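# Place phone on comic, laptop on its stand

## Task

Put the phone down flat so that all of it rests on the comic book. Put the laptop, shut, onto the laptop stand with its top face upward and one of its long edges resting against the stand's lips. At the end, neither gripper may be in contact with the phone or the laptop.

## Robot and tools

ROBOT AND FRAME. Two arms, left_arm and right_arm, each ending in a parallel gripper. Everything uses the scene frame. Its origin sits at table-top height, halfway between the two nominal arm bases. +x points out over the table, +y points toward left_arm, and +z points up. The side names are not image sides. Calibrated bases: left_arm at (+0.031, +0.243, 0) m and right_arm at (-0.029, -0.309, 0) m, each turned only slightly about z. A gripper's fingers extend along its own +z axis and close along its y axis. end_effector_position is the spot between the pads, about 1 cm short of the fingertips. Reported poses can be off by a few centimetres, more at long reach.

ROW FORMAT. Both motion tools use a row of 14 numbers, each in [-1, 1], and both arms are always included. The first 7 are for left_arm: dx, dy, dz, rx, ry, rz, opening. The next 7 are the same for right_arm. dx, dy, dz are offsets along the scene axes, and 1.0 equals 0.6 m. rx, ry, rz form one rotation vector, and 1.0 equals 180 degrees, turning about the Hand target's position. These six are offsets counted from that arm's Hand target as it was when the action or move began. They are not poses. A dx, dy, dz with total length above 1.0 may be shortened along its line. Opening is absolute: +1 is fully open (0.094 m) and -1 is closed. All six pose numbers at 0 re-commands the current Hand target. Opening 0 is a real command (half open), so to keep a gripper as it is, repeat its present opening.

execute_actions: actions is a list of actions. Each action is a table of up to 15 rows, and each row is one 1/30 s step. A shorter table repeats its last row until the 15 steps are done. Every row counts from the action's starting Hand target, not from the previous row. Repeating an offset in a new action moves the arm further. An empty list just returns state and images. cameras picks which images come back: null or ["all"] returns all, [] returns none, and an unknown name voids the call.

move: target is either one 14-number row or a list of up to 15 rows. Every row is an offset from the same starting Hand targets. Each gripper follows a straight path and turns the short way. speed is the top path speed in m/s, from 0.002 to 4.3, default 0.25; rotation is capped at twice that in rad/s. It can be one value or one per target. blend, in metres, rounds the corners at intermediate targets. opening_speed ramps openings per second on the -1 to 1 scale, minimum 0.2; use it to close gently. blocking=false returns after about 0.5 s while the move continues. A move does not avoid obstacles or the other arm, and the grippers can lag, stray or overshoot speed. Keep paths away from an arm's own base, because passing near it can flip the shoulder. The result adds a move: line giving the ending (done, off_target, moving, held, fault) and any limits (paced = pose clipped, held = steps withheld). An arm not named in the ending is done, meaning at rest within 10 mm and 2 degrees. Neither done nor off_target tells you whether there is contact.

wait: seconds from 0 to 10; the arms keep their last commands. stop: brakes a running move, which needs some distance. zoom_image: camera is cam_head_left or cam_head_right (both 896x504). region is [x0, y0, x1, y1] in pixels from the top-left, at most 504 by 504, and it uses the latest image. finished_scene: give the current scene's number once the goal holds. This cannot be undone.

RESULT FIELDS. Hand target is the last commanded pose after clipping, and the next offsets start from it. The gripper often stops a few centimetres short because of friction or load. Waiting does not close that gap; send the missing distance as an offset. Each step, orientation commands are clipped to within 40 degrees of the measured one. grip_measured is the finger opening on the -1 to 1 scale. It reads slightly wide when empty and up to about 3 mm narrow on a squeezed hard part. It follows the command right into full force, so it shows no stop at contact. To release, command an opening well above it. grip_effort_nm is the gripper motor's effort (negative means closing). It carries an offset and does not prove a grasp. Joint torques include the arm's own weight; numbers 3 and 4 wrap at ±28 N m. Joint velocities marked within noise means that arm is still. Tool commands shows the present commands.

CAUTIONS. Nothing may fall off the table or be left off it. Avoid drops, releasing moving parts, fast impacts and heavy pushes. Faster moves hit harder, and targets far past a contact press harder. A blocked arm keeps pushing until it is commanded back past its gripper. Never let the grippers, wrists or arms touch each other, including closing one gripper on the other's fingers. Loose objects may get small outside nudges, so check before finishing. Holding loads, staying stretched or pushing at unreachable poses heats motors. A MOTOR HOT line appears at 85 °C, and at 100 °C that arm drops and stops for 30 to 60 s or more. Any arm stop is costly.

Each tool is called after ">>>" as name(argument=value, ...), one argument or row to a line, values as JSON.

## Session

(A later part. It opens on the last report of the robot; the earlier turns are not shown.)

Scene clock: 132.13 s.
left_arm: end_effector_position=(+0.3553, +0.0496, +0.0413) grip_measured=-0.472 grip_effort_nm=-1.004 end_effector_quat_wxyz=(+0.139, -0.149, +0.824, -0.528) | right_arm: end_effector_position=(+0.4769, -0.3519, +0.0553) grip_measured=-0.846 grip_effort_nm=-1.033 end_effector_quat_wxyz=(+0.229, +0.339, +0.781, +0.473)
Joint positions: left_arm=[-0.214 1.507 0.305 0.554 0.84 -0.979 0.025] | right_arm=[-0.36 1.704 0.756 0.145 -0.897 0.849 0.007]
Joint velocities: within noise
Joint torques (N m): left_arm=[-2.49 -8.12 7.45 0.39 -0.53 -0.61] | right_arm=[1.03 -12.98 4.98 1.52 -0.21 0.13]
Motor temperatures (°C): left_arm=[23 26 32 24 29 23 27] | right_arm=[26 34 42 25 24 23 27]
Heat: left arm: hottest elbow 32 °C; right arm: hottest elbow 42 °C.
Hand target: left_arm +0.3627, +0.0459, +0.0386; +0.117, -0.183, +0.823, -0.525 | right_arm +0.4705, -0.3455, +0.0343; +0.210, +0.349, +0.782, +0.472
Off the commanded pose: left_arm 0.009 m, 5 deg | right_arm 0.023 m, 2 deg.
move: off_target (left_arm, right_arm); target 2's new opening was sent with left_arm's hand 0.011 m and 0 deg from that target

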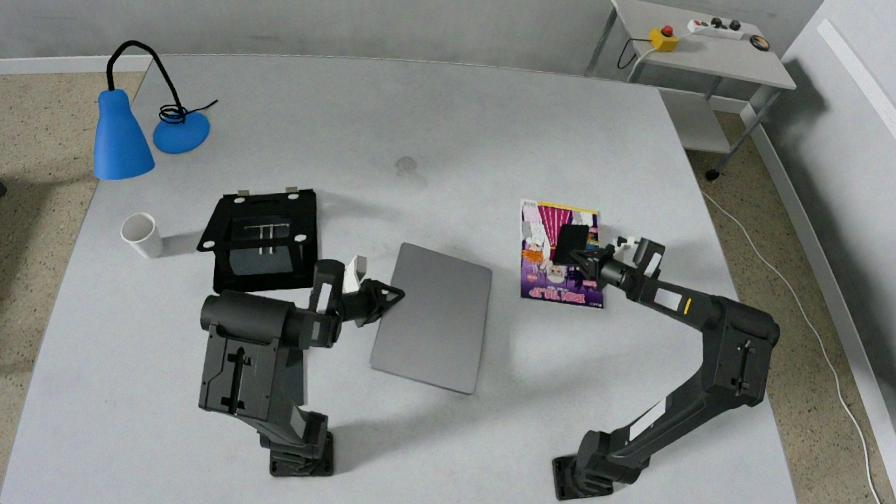

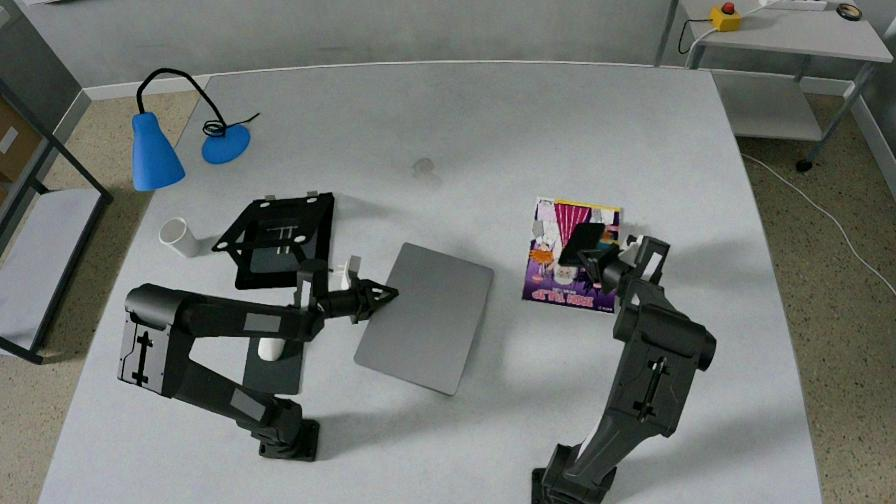

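>>> move(
  target=[
    [0,0,0.03,0,0,0,-1,0,0,0.015,0,0,0,-0.95],
    [0,0,0.035,0,0,0,-1,0,0,0.015,0,0,0,-0.35],
    [-0.02,0.03,0.22,0,0,0,-1,-0.125,-0.112,0.008,0,0,0,-0.35],
    [-0.05,0.1,0.36,0,0,0,-1,-0.22,-0.2,0.2,0,0,0,-0.35],
  ],
  speed=0.12,
  opening_speed=0.7,
)

>>> zoom_image(
  camera="cam_head_right",
  region=[480, 170, 700, 330],
)

Scene clock: 153.37 s.
left_arm: end_effector_position=(+0.2856, +0.1079, +0.1533) grip_measured=-0.624 grip_effort_nm=-1.009 end_effector_quat_wxyz=(+0.047, -0.221, +0.849, -0.477) | right_arm: end_effector_position=(+0.3272, -0.4482, +0.1376) grip_measured=-0.351 grip_effort_nm=0.061 end_effector_quat_wxyz=(+0.189, +0.357, +0.779, +0.479)
Joint positions: left_arm=[-0.013 0.83 0.447 -0.713 0.919 -0.731 0.018] | right_arm=[-0.79 1.423 0.803 -0.912 -1.082 0.098 0.03]
Joint velocities: within noise
Joint torques (N m): left_arm=[-0.09 -7.41 25.21 1.37 2.96 -0.37] | right_arm=[-0.38 -12.1 10.86 -0.2 -0.6 0.03]
Motor temperatures (°C): left_arm=[23 25 34 24 30 24 28] | right_arm=[26 34 40 25 24 23 27]
Heat: left arm: hottest elbow 34 °C; right arm: hottest elbow 40 °C.
Hand target: left_arm +0.3326, +0.1059, +0.2546; +0.117, -0.183, +0.823, -0.525 | right_arm +0.3384, -0.4655, +0.1542; +0.210, +0.349, +0.782, +0.472
Off the commanded pose: left_arm 0.112 m, 11 deg | right_arm 0.027 m, 3 deg.
move: off_target (left_arm, right_arm); target 2's new opening was sent with right_arm's hand 0.015 m and 2 deg from that target

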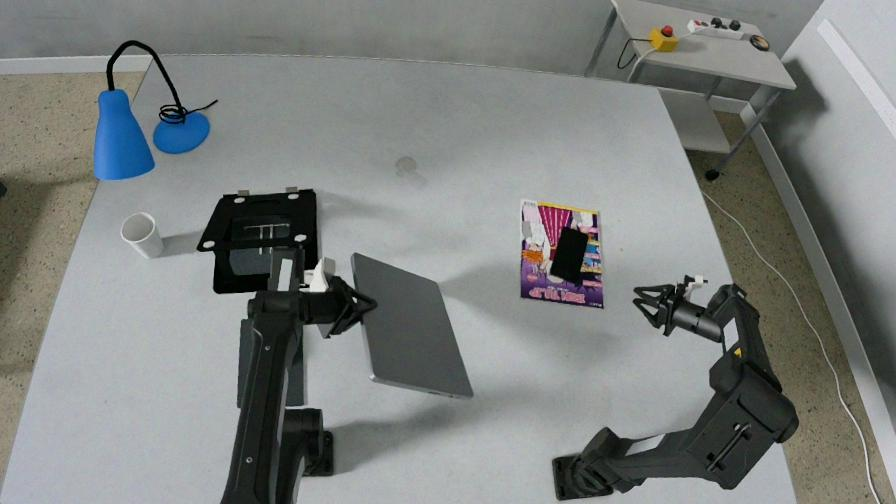

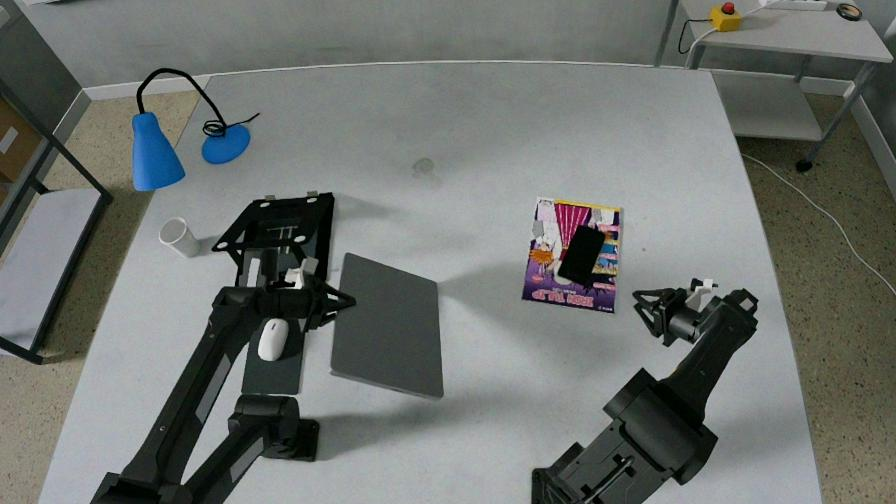

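Scaled by 2.291.

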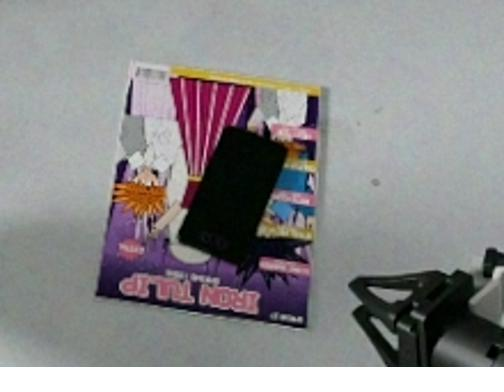

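>>> move(
  target=[
    [0,0,0.2,0,0,0,-1,0,0,0,0,0,0,-0.35],
    [0.05,0.1,0.28,0.046,-0.0008,0.177,-1,0,0,0,0,0,0,-0.35],
    [0.13,0.29,0.28,0.138,-0.0025,0.532,-1,0,0,0,0,0,0,-0.35],
  ],
  speed=0.22,
  blend=[0.03,0.03,0],
)

>>> zoom_image(
  camera="cam_head_left",
  region=[140, 130, 400, 330],
)

Scene clock: 166.03 s.
left_arm: end_effector_position=(+0.3783, +0.2831, +0.3036) grip_measured=-0.632 grip_effort_nm=-1.009 end_effector_quat_wxyz=(-0.438, +0.686, -0.580, -0.002) | right_arm: end_effector_position=(+0.3271, -0.4482, +0.1376) grip_measured=-0.351 grip_effort_nm=0.066 end_effector_quat_wxyz=(+0.189, +0.357, +0.779, +0.479)
Joint positions: left_arm=[-0.271 0.928 0.93 -1.06 -0.786 -1.764 0.017] | right_arm=[-0.79 1.423 0.803 -0.913 -1.082 0.097 0.03]
Joint velocities: within noise
Joint torques (N m): left_arm=[-1.73 -9.05 27.89 2.04 -2.14 -0.32] | right_arm=[-0.38 -12.1 10.86 -0.12 -0.6 0.03]
Motor temperatures (°C): left_arm=[23 25 41 24 35 24 28] | right_arm=[26 34 40 25 24 23 26]
Heat: left arm: hottest elbow 41 °C; right arm: hottest elbow 40 °C.
Hand target: left_arm +0.4107, +0.2799, +0.4226; -0.500, +0.700, -0.500, +0.099 | right_arm +0.3384, -0.4655, +0.1542; +0.210, +0.349, +0.782, +0.472
Off the commanded pose: left_arm 0.123 m, 16 deg | right_arm 0.027 m, 3 deg.
move: off_target (left_arm, right_arm)

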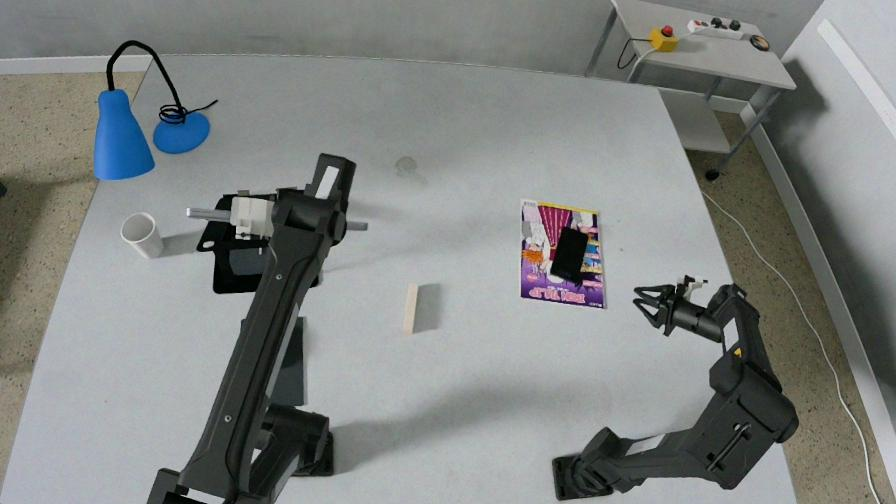

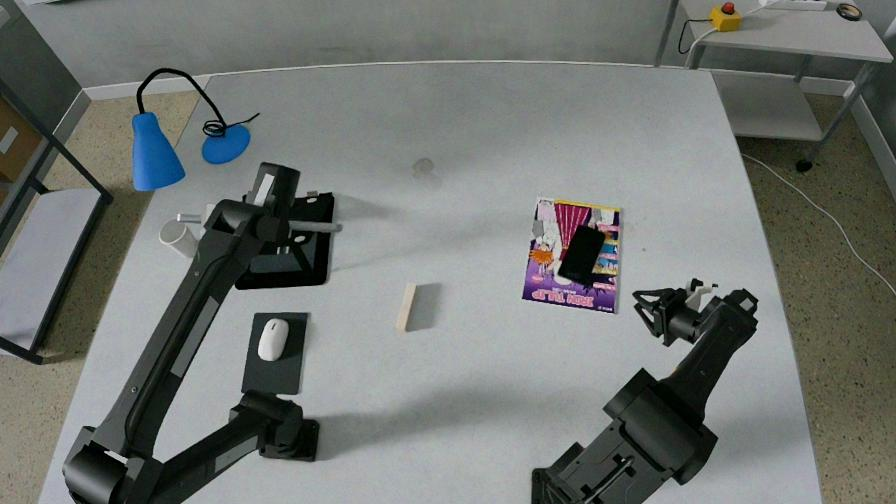

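Scaled by 1.938.

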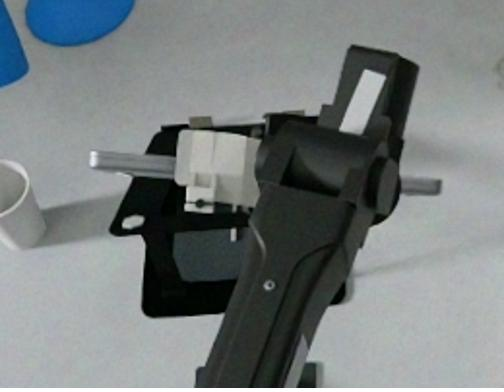

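>>> move(
  target=[
    [0.02,0.04,0.02,0,-0.083,0.055,-1,0,0,0,0,0,0,-0.35],
    [0.11,0.165,-0.02,0,-0.083,0.055,-1,0,0,0,0,0,0,-0.35],
  ],
  speed=0.15,
  blend=[0.01,0],
)

>>> zoom_image(
  camera="cam_head_left",
  region=[140, 130, 400, 330],
)

>>> zoom_image(
  camera="cam_head_right",
  region=[140, 130, 400, 330],
)

Scene clock: 175.23 s.
left_arm: end_effector_position=(+0.4579, +0.3687, +0.3058) grip_measured=-0.631 grip_effort_nm=-1.009 end_effector_quat_wxyz=(-0.499, +0.727, -0.469, +0.048) | right_arm: end_effector_position=(+0.3271, -0.4482, +0.1376) grip_measured=-0.351 grip_effort_nm=0.056 end_effector_quat_wxyz=(+0.189, +0.357, +0.779, +0.479)
Joint positions: left_arm=[-0.005 1.072 0.93 -0.589 -0.732 -1.633 0.017] | right_arm=[-0.79 1.423 0.803 -0.913 -1.082 0.097 0.03]
Joint velocities: left_arm=[within noise] | right_arm=[-0.005 -0.015 0.007 -0.002 -0.154 0.051 0]
Joint torques (N m): left_arm=[-0.38 -14.74 20.36 5.18 -1.36 -0.29] | right_arm=[-0.32 -12.04 10.86 -0.13 -0.6 0.02]
Motor temperatures (°C): left_arm=[22 26 47 24 36 24 28] | right_arm=[26 34 40 25 24 23 26]
Heat: left arm: hottest elbow 47 °C; right arm: hottest elbow 40 °C.
Hand target: left_arm +0.4766, +0.3789, +0.4106; -0.567, +0.722, -0.369, +0.146 | right_arm +0.3384, -0.4655, +0.1542; +0.210, +0.349, +0.782, +0.472
Off the commanded pose: left_arm 0.107 m, 18 deg | right_arm 0.026 m, 3 deg.
move: off_target (left_arm, right_arm)

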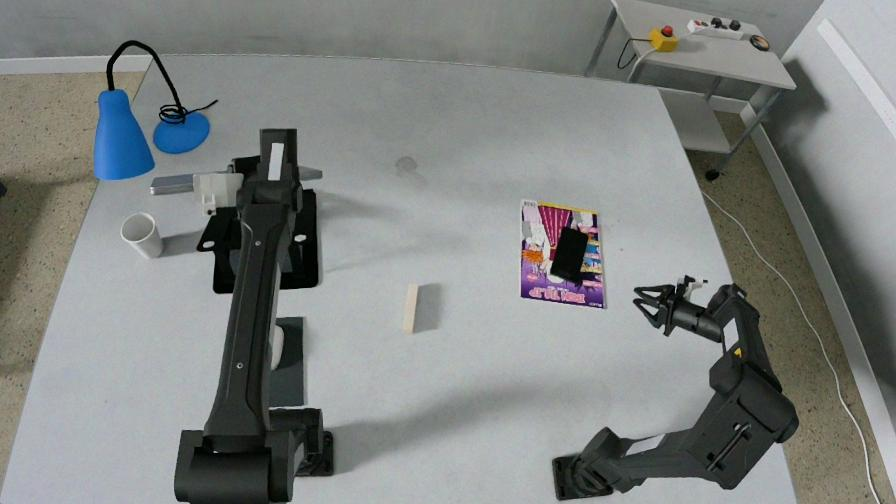

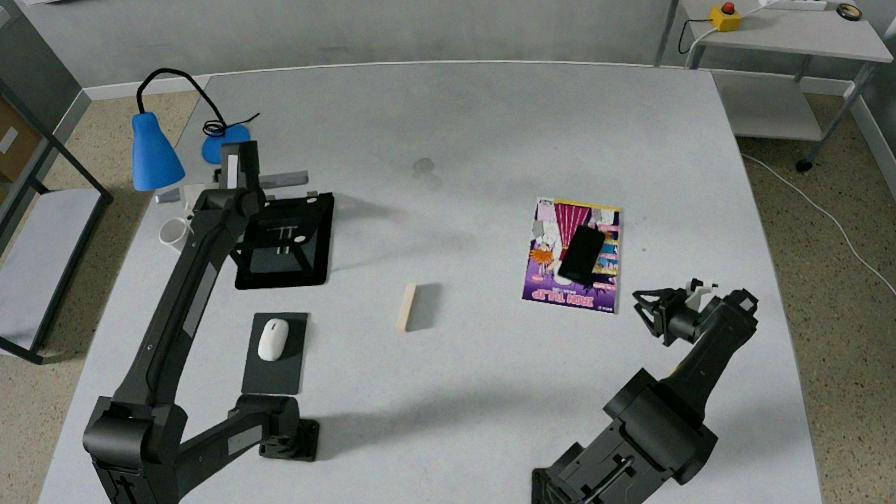

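Scaled by 1.938.

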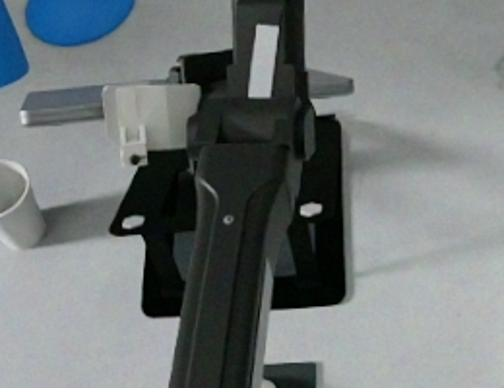

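Scaled by 1.938.

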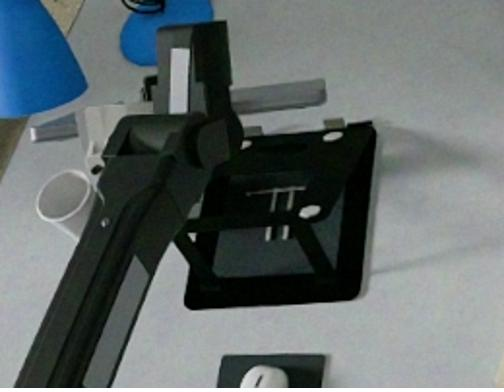

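>>> move(
  target=[0.015,0.018,-0.2,0,0,0,-1,0,0,0,0,0,0,-0.35],
  speed=0.12,
)

>>> zoom_image(
  camera="cam_head_left",
  region=[140, 130, 400, 330],
)

>>> zoom_image(
  camera="cam_head_right",
  region=[140, 130, 400, 330],
)

Scene clock: 184.53 s.
left_arm: end_effector_position=(+0.4616, +0.3776, +0.2050) grip_measured=-0.631 grip_effort_nm=-1.009 end_effector_quat_wxyz=(-0.504, +0.727, -0.463, +0.060) | right_arm: end_effector_position=(+0.3271, -0.4482, +0.1376) grip_measured=-0.351 grip_effort_nm=0.061 end_effector_quat_wxyz=(+0.189, +0.357, +0.779, +0.479)
Joint positions: left_arm=[0.024 1.166 0.709 -0.233 -0.704 -1.613 0.017] | right_arm=[-0.79 1.423 0.803 -0.913 -1.082 0.097 0.03]
Joint velocities: within noise
Joint torques (N m): left_arm=[-0.91 -14.92 15.99 5.48 -1.29 -0.39] | right_arm=[-0.32 -12.04 10.85 -0.13 -0.6 0.02]
Motor temperatures (°C): left_arm=[22 26 47 25 34 24 28] | right_arm=[26 33 41 25 25 23 26]
Heat: left arm: hottest elbow 47 °C; right arm: hottest elbow 41 °C.
Hand target: left_arm +0.4857, +0.3896, +0.2908; -0.567, +0.722, -0.369, +0.146 | right_arm +0.3384, -0.4655, +0.1542; +0.210, +0.349, +0.782, +0.472
Off the commanded pose: left_arm 0.090 m, 16 deg | right_arm 0.026 m, 3 deg.
move: off_target (left_arm, right_arm)

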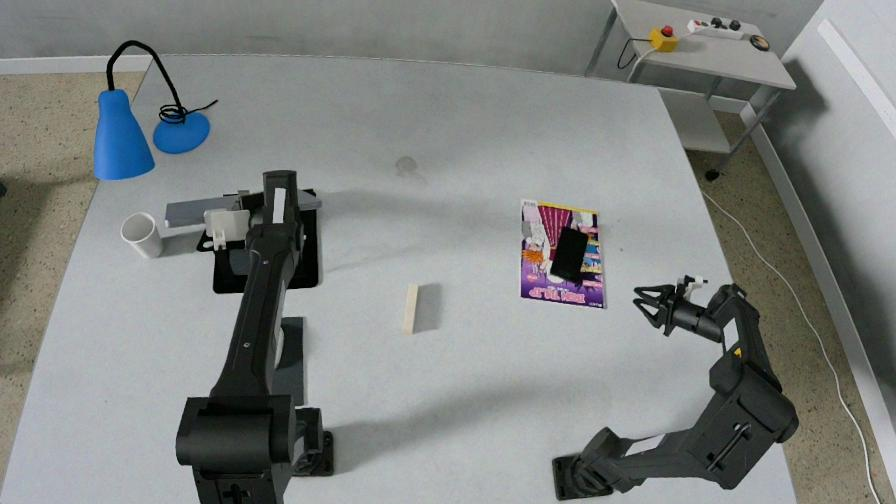

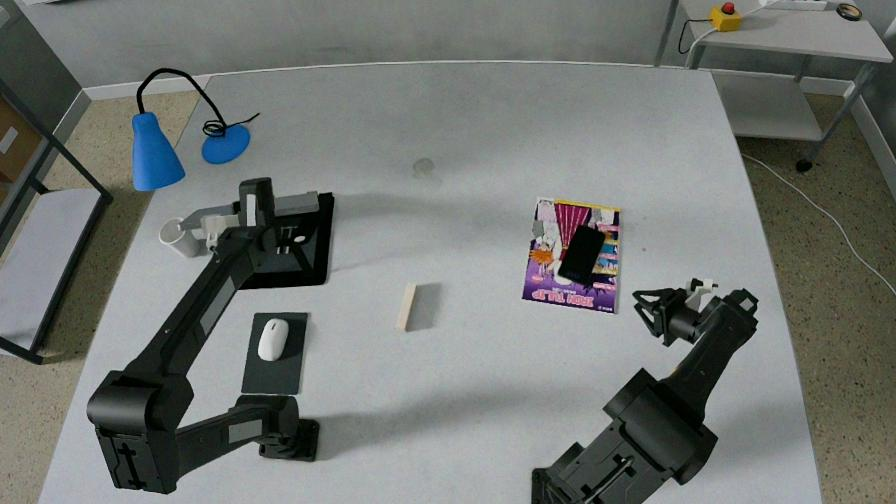

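Scaled by 1.938.

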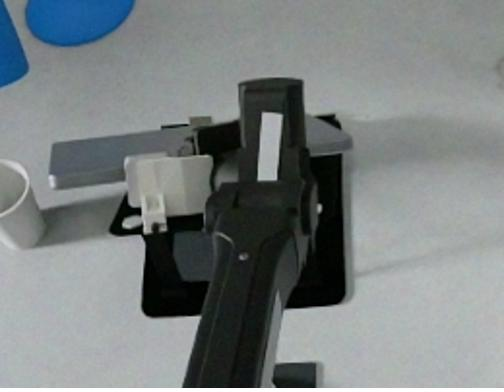

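Scaled by 1.938.

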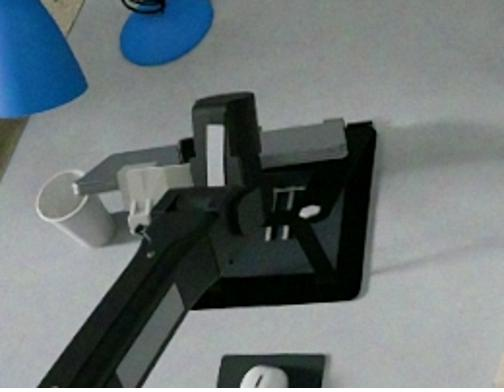

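>>> move(
  target=[0.02,-0.025,-0.065,0,0,0,-1,0,0,0,0,0,0,-0.35],
  speed=0.08,
  cameras=["cam_head_right"],
)

>>> zoom_image(
  camera="cam_head_right",
  region=[140, 130, 400, 330],
)

>>> execute_actions(
  actions=[],
  cameras=["cam_head_left"],
)

>>> zoom_image(
  camera="cam_head_left",
  region=[150, 160, 340, 310],
)

Scene clock: 190.33 s.
left_arm: end_effector_position=(+0.4714, +0.3765, +0.1782) grip_measured=-0.631 grip_effort_nm=-1.009 end_effector_quat_wxyz=(-0.513, +0.732, -0.444, +0.066) | right_arm: end_effector_position=(+0.3271, -0.4482, +0.1376) grip_measured=-0.351 grip_effort_nm=0.061 end_effector_quat_wxyz=(+0.189, +0.357, +0.779, +0.479)
Joint positions: left_arm=[0.011 1.246 0.678 -0.109 -0.735 -1.647 0.017] | right_arm=[-0.79 1.423 0.803 -0.913 -1.082 0.097 0.03]
Joint velocities: within noise
Joint torques (N m): left_arm=[-2.55 -15.09 14.91 4.94 -1.46 -0.29] | right_arm=[-0.38 -12.16 10.86 -0.12 -0.6 0.02]
Motor temperatures (°C): left_arm=[22 26 47 25 34 24 29] | right_arm=[26 33 41 25 25 23 26]
Heat: left arm: hottest elbow 47 °C; right arm: hottest elbow 41 °C.
Hand target: left_arm +0.4977, +0.3748, +0.2516; -0.567, +0.722, -0.369, +0.146 | right_arm +0.3384, -0.4655, +0.1542; +0.210, +0.349, +0.782, +0.472
Off the commanded pose: left_arm 0.078 m, 14 deg | right_arm 0.026 m, 3 deg.
move: off_target (left_arm, right_arm)
Images, in order (width x height): cam_head_right 896x504.

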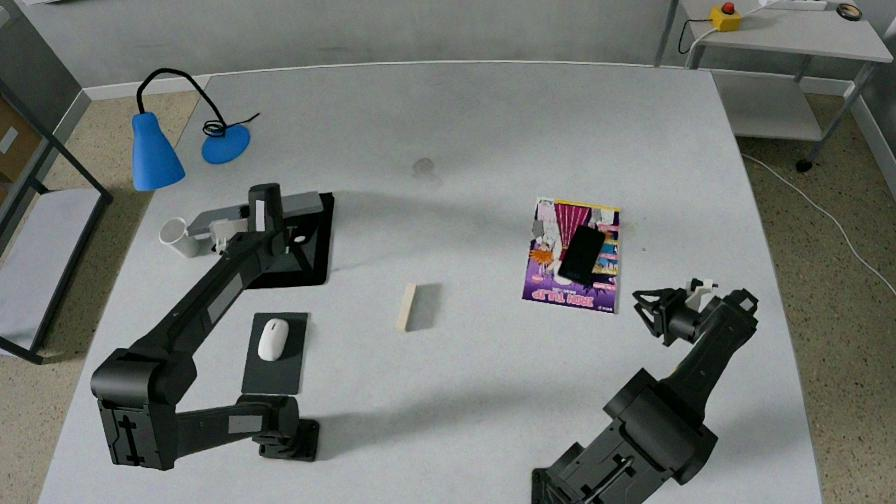

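Scaled by 1.938.

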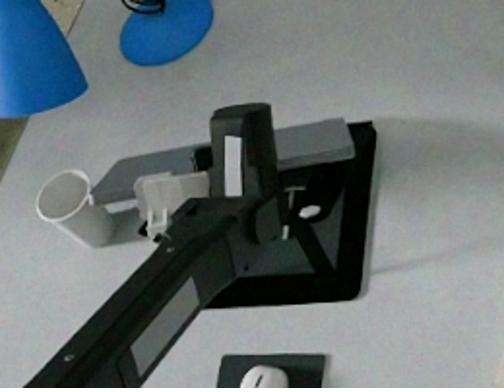

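Scene clock: 190.33 s.
left_arm: end_effector_position=(+0.4714, +0.3765, +0.1782) grip_measured=-0.631 grip_effort_nm=-1.009 end_effector_quat_wxyz=(-0.513, +0.732, -0.444, +0.066) | right_arm: end_effector_position=(+0.3271, -0.4482, +0.1376) grip_measured=-0.351 grip_effort_nm=0.061 end_effector_quat_wxyz=(+0.189, +0.357, +0.779, +0.479)
Joint positions: left_arm=[0.011 1.246 0.678 -0.109 -0.735 -1.647 0.017] | right_arm=[-0.79 1.423 0.803 -0.913 -1.082 0.097 0.03]
Joint velocities: within noise
Joint torques (N m): left_arm=[-2.55 -15.09 14.91 4.94 -1.46 -0.29] | right_arm=[-0.38 -12.16 10.86 -0.12 -0.6 0.02]
Motor temperatures (°C): left_arm=[22 26 47 25 34 24 29] | right_arm=[26 33 41 25 25 23 26]
Heat: left arm: hottest elbow 47 °C; right arm: hottest elbow 41 °C.
Hand target: left_arm +0.4977, +0.3748, +0.2516; -0.567, +0.722, -0.369, +0.146 | right_arm +0.3384, -0.4655, +0.1542; +0.210, +0.349, +0.782, +0.472
Tool commands: left_gripper/opening=-1.0 right_gripper/opening=-0.35
Off the commanded pose: left_arm 0.078 m, 14 deg | right_arm 0.026 m, 3 deg.
Images, in order (width x height): cam_head_left 896x504.

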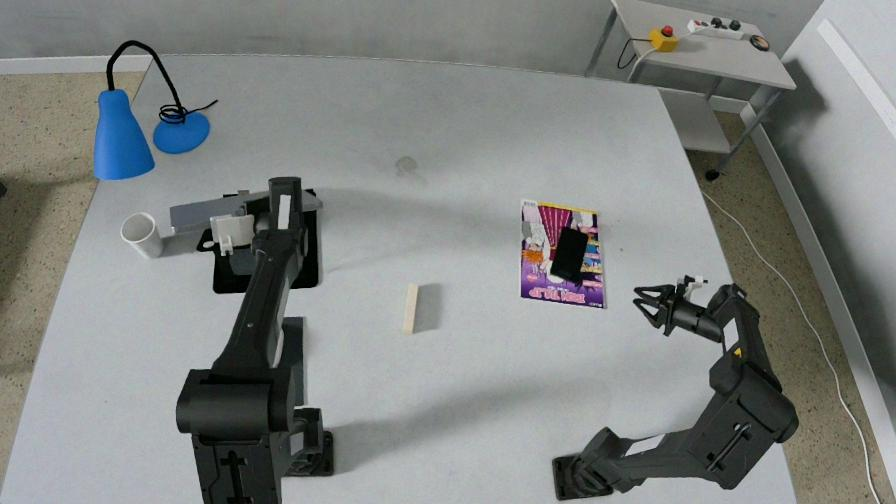

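Scaled by 2.653.

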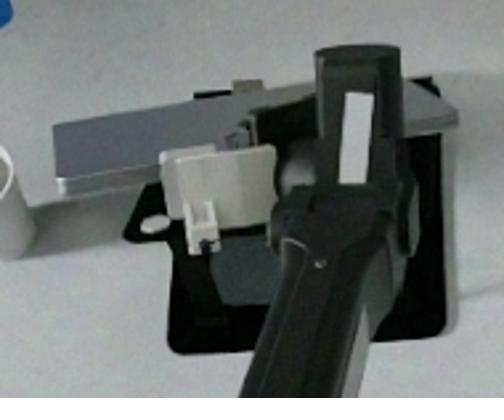

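>>> move(
  target=[0,-0.085,0.015,0,0,0,-1,0,0,0,0,0,0,-0.35],
  speed=0.08,
  cameras=["cam_head_right"],
)

>>> zoom_image(
  camera="cam_head_right",
  region=[140, 130, 400, 330],
)

>>> execute_actions(
  actions=[],
  cameras=["cam_head_left"],
)

>>> zoom_image(
  camera="cam_head_left",
  region=[150, 160, 340, 310],
)

Scene clock: 196.87 s.
left_arm: end_effector_position=(+0.4686, +0.3291, +0.1787) grip_measured=-0.631 grip_effort_nm=-1.004 end_effector_quat_wxyz=(-0.525, +0.723, -0.443, +0.068) | right_arm: end_effector_position=(+0.3271, -0.4482, +0.1376) grip_measured=-0.351 grip_effort_nm=0.056 end_effector_quat_wxyz=(+0.189, +0.357, +0.779, +0.479)
Joint positions: left_arm=[-0.131 1.246 0.675 -0.161 -0.854 -1.745 0.017] | right_arm=[-0.79 1.423 0.803 -0.913 -1.082 0.097 0.03]
Joint velocities: within noise
Joint torques (N m): left_arm=[-2.32 -15.38 17.52 2.92 -1.78 -0.27] | right_arm=[-0.32 -12.1 10.88 -0.14 -0.59 0.02]
Motor temperatures (°C): left_arm=[22 26 46 25 34 24 29] | right_arm=[26 33 41 25 25 23 26]
Heat: left arm: hottest elbow 46 °C; right arm: hottest elbow 41 °C.
Hand target: left_arm +0.4977, +0.3236, +0.2606; -0.567, +0.722, -0.369, +0.146 | right_arm +0.3384, -0.4655, +0.1541; +0.210, +0.349, +0.782, +0.472
Off the commanded pose: left_arm 0.087 m, 13 deg | right_arm 0.026 m, 3 deg.
move: off_target (left_arm, right_arm)
Images, in order (width x height): cam_head_right 896x504.

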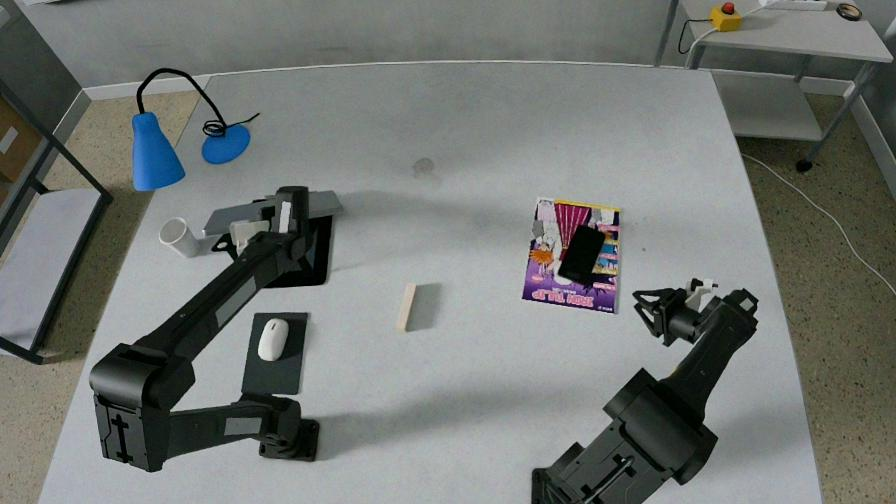

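Scaled by 1.938.

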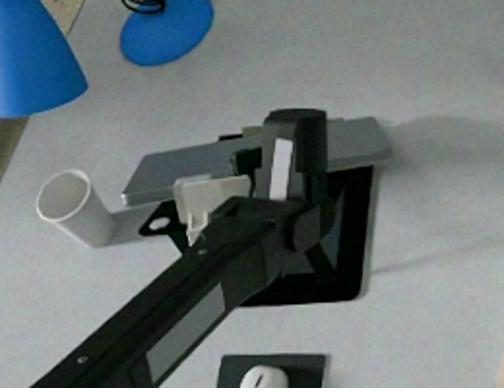

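Scene clock: 196.87 s.
left_arm: end_effector_position=(+0.4686, +0.3291, +0.1787) grip_measured=-0.631 grip_effort_nm=-1.004 end_effector_quat_wxyz=(-0.525, +0.723, -0.443, +0.068) | right_arm: end_effector_position=(+0.3271, -0.4482, +0.1376) grip_measured=-0.351 grip_effort_nm=0.056 end_effector_quat_wxyz=(+0.189, +0.357, +0.779, +0.479)
Joint positions: left_arm=[-0.131 1.246 0.675 -0.161 -0.854 -1.745 0.017] | right_arm=[-0.79 1.423 0.803 -0.913 -1.082 0.097 0.03]
Joint velocities: within noise
Joint torques (N m): left_arm=[-2.32 -15.38 17.52 2.92 -1.78 -0.27] | right_arm=[-0.32 -12.1 10.88 -0.14 -0.59 0.02]
Motor temperatures (°C): left_arm=[22 26 46 25 34 24 29] | right_arm=[26 33 41 25 25 23 26]
Heat: left arm: hottest elbow 46 °C; right arm: hottest elbow 41 °C.
Hand target: left_arm +0.4977, +0.3236, +0.2606; -0.567, +0.722, -0.369, +0.146 | right_arm +0.3384, -0.4655, +0.1541; +0.210, +0.349, +0.782, +0.472
Tool commands: left_gripper/opening=-1.0 right_gripper/opening=-0.35
Off the commanded pose: left_arm 0.087 m, 13 deg | right_arm 0.026 m, 3 deg.
Images, in order (width x height): cam_head_left 896x504.

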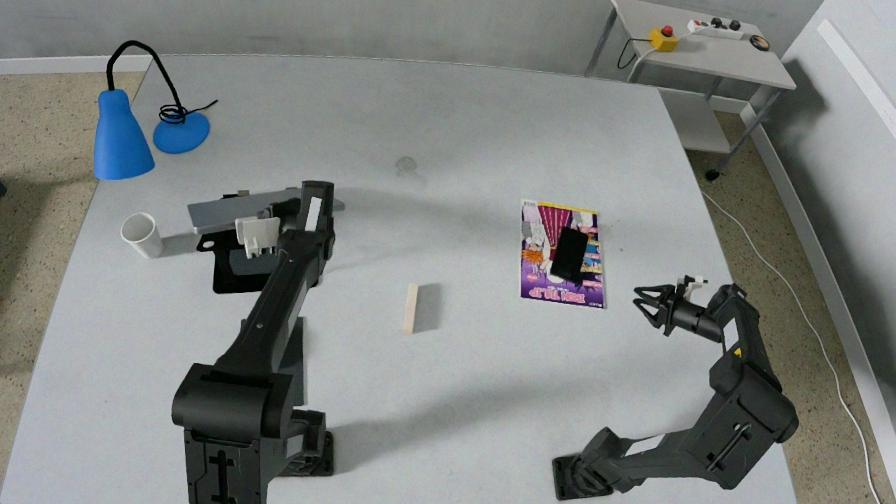

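Scaled by 2.653.

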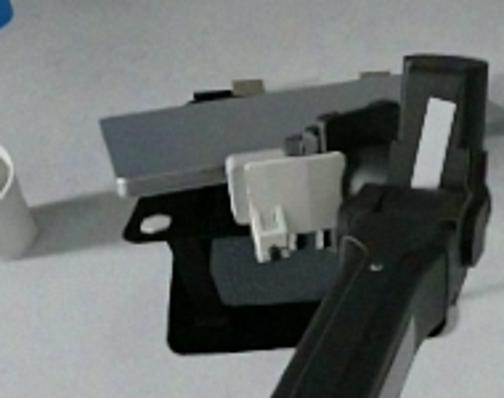

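>>> move(
  target=[0.018,-0.025,-0.04,0,0.017,-0.014,-1,0,0,0,0,0,0,-0.35],
  speed=0.06,
  cameras=["cam_head_left"],
)

>>> zoom_image(
  camera="cam_head_left",
  region=[170, 170, 330, 300],
)

Scene clock: 202.43 s.
left_arm: end_effector_position=(+0.4712, +0.3197, +0.1680) grip_measured=-0.631 grip_effort_nm=-1.009 end_effector_quat_wxyz=(-0.518, +0.728, -0.443, +0.073) | right_arm: end_effector_position=(+0.3271, -0.4482, +0.1376) grip_measured=-0.351 grip_effort_nm=0.061 end_effector_quat_wxyz=(+0.189, +0.357, +0.779, +0.479)
Joint positions: left_arm=[-0.152 1.271 0.675 -0.163 -0.854 -1.785 0.017] | right_arm=[-0.79 1.423 0.803 -0.913 -1.082 0.097 0.03]
Joint velocities: within noise
Joint torques (N m): left_arm=[-3.25 -13.63 17.89 3.1 -1.24 0.13] | right_arm=[-0.44 -12.1 10.85 -0.13 -0.6 0.02]
Motor temperatures (°C): left_arm=[22 26 46 25 34 24 29] | right_arm=[26 33 42 25 25 23 26]
Heat: left arm: hottest elbow 46 °C; right arm: hottest elbow 42 °C.
Hand target: left_arm +0.5084, +0.3086, +0.2367; -0.554, +0.717, -0.400, +0.139 | right_arm +0.3384, -0.4655, +0.1541; +0.210, +0.349, +0.782, +0.472
Off the commanded pose: left_arm 0.079 m, 10 deg | right_arm 0.026 m, 3 deg.
move: off_target (left_arm, right_arm)
Images, in order (width x height): cam_head_left 896x504.

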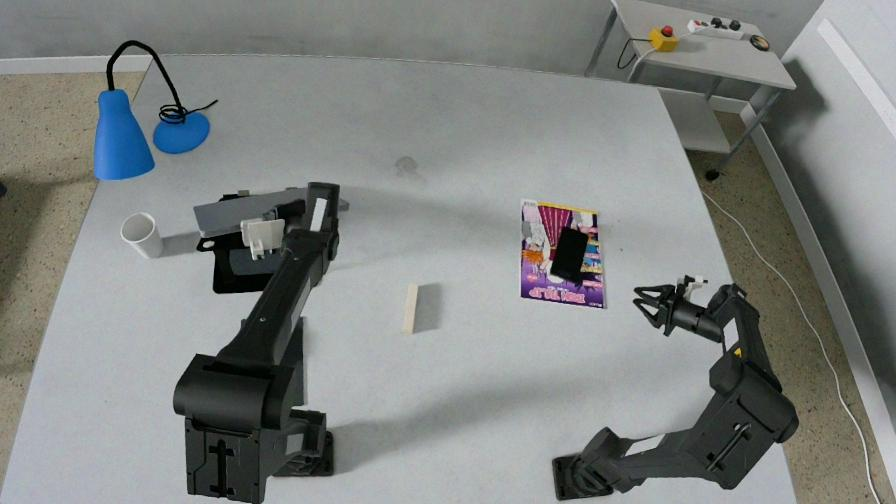

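Scaled by 3.150.

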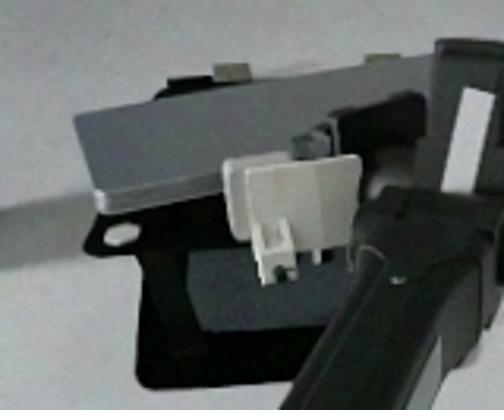

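>>> move(
  target=[0.0,-0.005,0.025,-0.0174,-0.002,-0.025,-1,0,0,0,0,0,0,-0.35],
  speed=0.06,
  cameras=["cam_head_left"],
)

>>> zoom_image(
  camera="cam_head_left",
  region=[170, 170, 330, 300],
)

Scene clock: 208.30 s.
left_arm: end_effector_position=(+0.4770, +0.3075, +0.1650) grip_measured=-0.632 grip_effort_nm=-1.004 end_effector_quat_wxyz=(-0.491, +0.727, -0.470, +0.104) | right_arm: end_effector_position=(+0.3271, -0.4482, +0.1376) grip_measured=-0.351 grip_effort_nm=0.056 end_effector_quat_wxyz=(+0.189, +0.357, +0.779, +0.479)
Joint positions: left_arm=[-0.151 1.255 0.675 -0.17 -0.755 -1.775 0.017] | right_arm=[-0.79 1.423 0.803 -0.913 -1.082 0.097 0.03]
Joint velocities: within noise
Joint torques (N m): left_arm=[-0.73 -16.62 18.18 2.18 -0.74 0.23] | right_arm=[-0.32 -12.22 10.85 -0.13 -0.61 0.02]
Motor temperatures (°C): left_arm=[22 26 46 25 34 24 29] | right_arm=[26 33 42 25 25 23 25]
Heat: left arm: hottest elbow 46 °C; right arm: hottest elbow 42 °C.
Hand target: left_arm +0.5085, +0.3058, +0.2516; -0.530, +0.715, -0.422, +0.173 | right_arm +0.3384, -0.4655, +0.1541; +0.210, +0.349, +0.782, +0.472
Off the commanded pose: left_arm 0.092 m, 11 deg | right_arm 0.026 m, 3 deg.
move: off_target (left_arm, right_arm)
Images, in order (width x height): cam_head_left 896x504.

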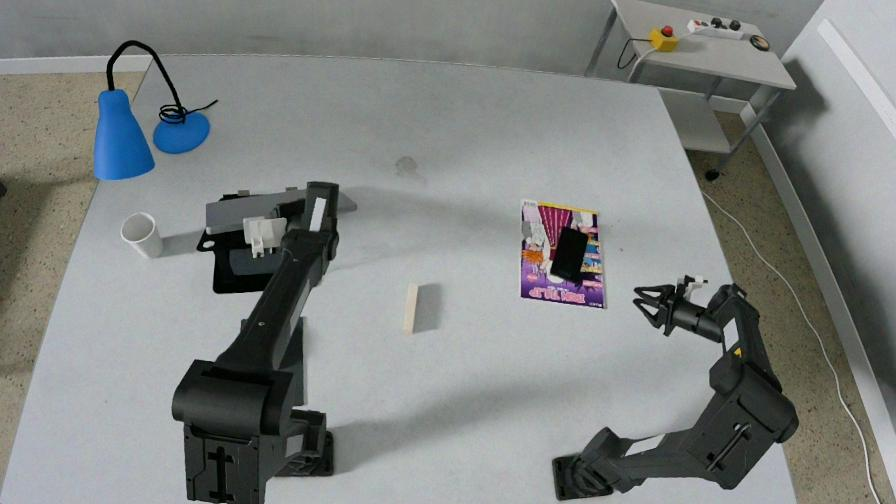

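Scaled by 3.150.

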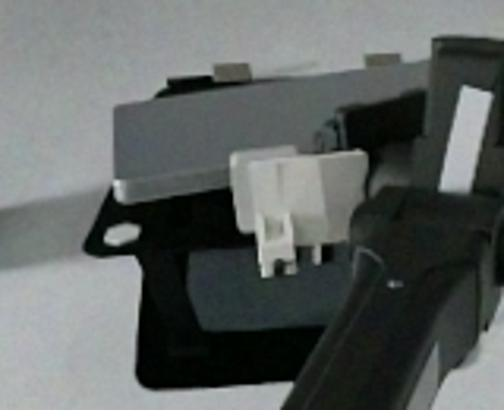

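>>> move(
  target=[0.0,0.045,0.03,-0.011,-0.0013,-0.016,-1,0,0,0,0,0,0,-0.35],
  speed=0.06,
  cameras=["cam_head_left"],
)

>>> zoom_image(
  camera="cam_head_left",
  region=[170, 170, 330, 300],
)

Scene clock: 213.43 s.
left_arm: end_effector_position=(+0.4763, +0.3238, +0.1705) grip_measured=-0.632 grip_effort_nm=-1.004 end_effector_quat_wxyz=(-0.459, +0.727, -0.495, +0.126) | right_arm: end_effector_position=(+0.3271, -0.4482, +0.1376) grip_measured=-0.351 grip_effort_nm=0.056 end_effector_quat_wxyz=(+0.189, +0.357, +0.779, +0.479)
Joint positions: left_arm=[-0.067 1.207 0.675 -0.194 -0.603 -1.707 0.017] | right_arm=[-0.79 1.423 0.803 -0.913 -1.082 0.097 0.03]
Joint velocities: within noise
Joint torques (N m): left_arm=[0.21 -16.62 19.52 2.29 -0.98 0.15] | right_arm=[-0.32 -12.1 10.86 -0.14 -0.61 0.02]
Motor temperatures (°C): left_arm=[22 26 46 24 33 24 29] | right_arm=[26 33 42 25 25 23 25]
Heat: left arm: hottest elbow 46 °C; right arm: hottest elbow 42 °C.
Hand target: left_arm +0.5085, +0.3327, +0.2695; -0.513, +0.713, -0.436, +0.195 | right_arm +0.3384, -0.4655, +0.1541; +0.210, +0.349, +0.782, +0.472
Off the commanded pose: left_arm 0.105 m, 12 deg | right_arm 0.026 m, 3 deg.
move: off_target (left_arm, right_arm)
Images, in order (width x height): cam_head_left 896x504.

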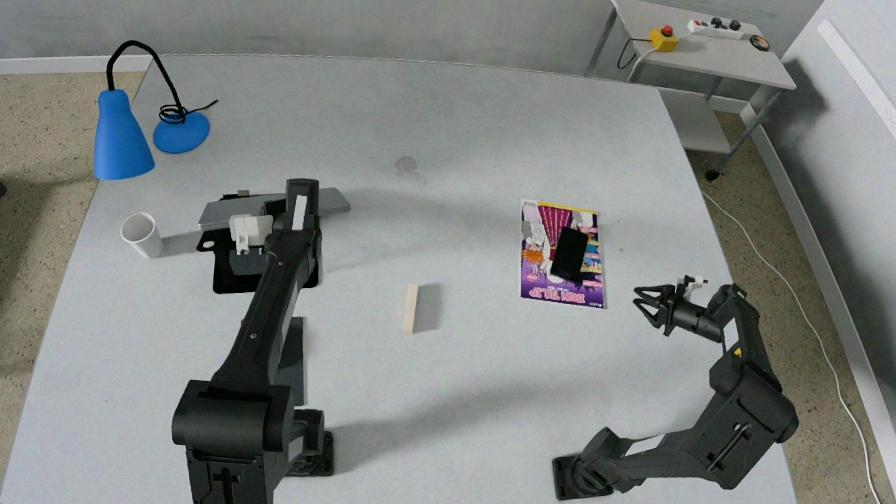

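Scaled by 3.150.

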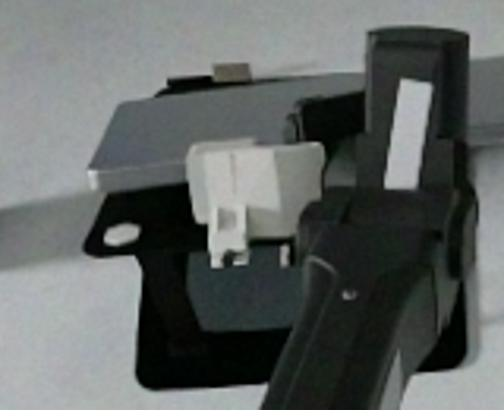

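>>> move(
  target=[0.0,0.025,-0.01,0,0.014,-0.022,-1,0,0,0,0,0,0,-0.35],
  speed=0.06,
  cameras=["cam_head_left"],
)

>>> zoom_image(
  camera="cam_head_left",
  region=[170, 170, 330, 300],
)

Scene clock: 221.30 s.
left_arm: end_effector_position=(+0.4761, +0.3364, +0.1719) grip_measured=-0.633 grip_effort_nm=-1.009 end_effector_quat_wxyz=(-0.439, +0.721, -0.517, +0.139) | right_arm: end_effector_position=(+0.3271, -0.4482, +0.1376) grip_measured=-0.351 grip_effort_nm=0.056 end_effector_quat_wxyz=(+0.189, +0.357, +0.779, +0.479)
Joint positions: left_arm=[-0.002 1.184 0.675 -0.202 -0.49 -1.642 0.017] | right_arm=[-0.79 1.423 0.803 -0.913 -1.082 0.097 0.03]
Joint velocities: within noise
Joint torques (N m): left_arm=[-0.91 -15.62 19.3 2.4 -0.71 0.28] | right_arm=[-0.38 -12.04 10.86 -0.14 -0.6 0.02]
Motor temperatures (°C): left_arm=[22 27 47 24 33 24 29] | right_arm=[26 33 42 25 25 23 25]
Heat: left arm: hottest elbow 47 °C; right arm: hottest elbow 42 °C.
Hand target: left_arm +0.5085, +0.3476, +0.2636; -0.497, +0.702, -0.471, +0.197 | right_arm +0.3384, -0.4655, +0.1541; +0.210, +0.349, +0.782, +0.472
Off the commanded pose: left_arm 0.098 m, 11 deg | right_arm 0.026 m, 3 deg.
move: off_target (left_arm, right_arm)
Images, in order (width x height): cam_head_left 896x504.

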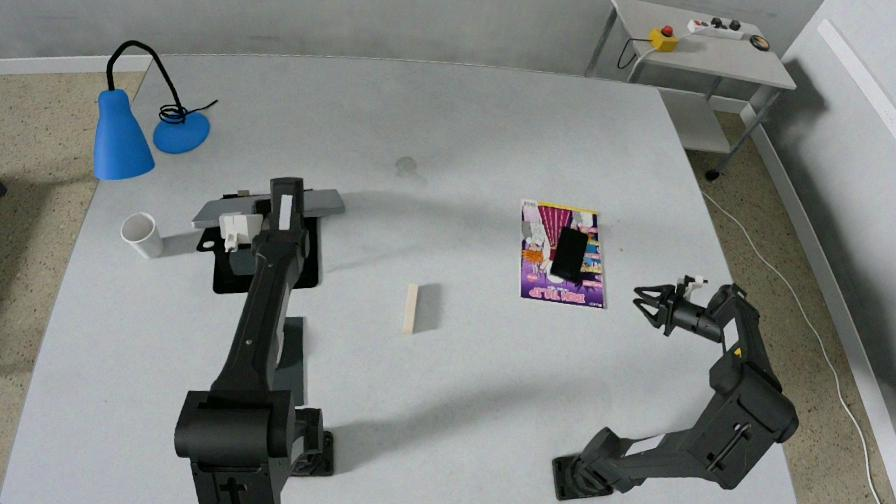

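Scaled by 3.150.

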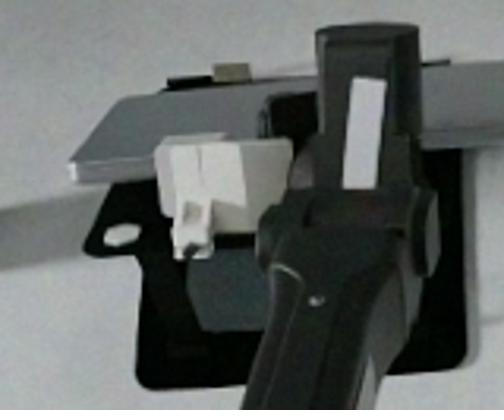

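>>> move(
  target=[0.015,0.004,-0.04,0,0.022,-0.008,-1,0,0,0,0,0,0,-0.35],
  speed=0.06,
  cameras=["cam_head_left"],
)

>>> zoom_image(
  camera="cam_head_left",
  region=[170, 170, 330, 300],
)

Scene clock: 227.20 s.
left_arm: end_effector_position=(+0.4763, +0.3395, +0.1700) grip_measured=-0.634 grip_effort_nm=-1.004 end_effector_quat_wxyz=(-0.433, +0.720, -0.523, +0.141) | right_arm: end_effector_position=(+0.3271, -0.4482, +0.1376) grip_measured=-0.351 grip_effort_nm=0.061 end_effector_quat_wxyz=(+0.189, +0.357, +0.779, +0.479)
Joint positions: left_arm=[0.014 1.186 0.675 -0.202 -0.464 -1.627 0.017] | right_arm=[-0.79 1.423 0.803 -0.913 -1.082 0.097 0.03]
Joint velocities: within noise
Joint torques (N m): left_arm=[0.03 -10.58 20.41 2.02 -0.53 0.4] | right_arm=[-0.32 -12.16 10.85 -0.14 -0.6 0.02]
Motor temperatures (°C): left_arm=[22 27 48 24 32 24 29] | right_arm=[26 33 43 25 25 23 25]
Heat: left arm: hottest elbow 48 °C; right arm: hottest elbow 43 °C.
Hand target: left_arm +0.5175, +0.3501, +0.2396; -0.477, +0.702, -0.497, +0.179 | right_arm +0.3384, -0.4655, +0.1541; +0.210, +0.349, +0.782, +0.472
Off the commanded pose: left_arm 0.082 m, 8 deg | right_arm 0.026 m, 3 deg.
move: off_target (left_arm, right_arm)
Images, in order (width x height): cam_head_left 896x504.

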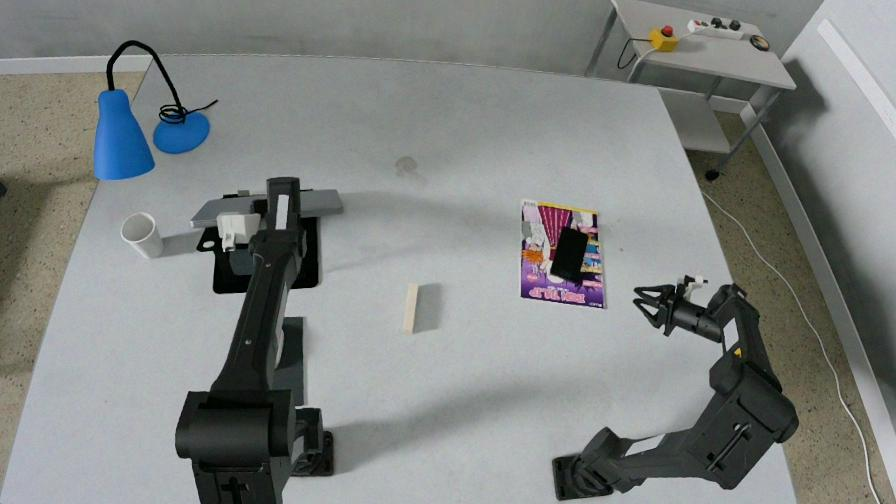

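Scaled by 3.150.

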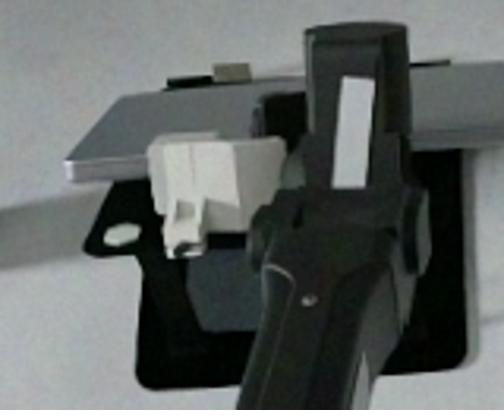

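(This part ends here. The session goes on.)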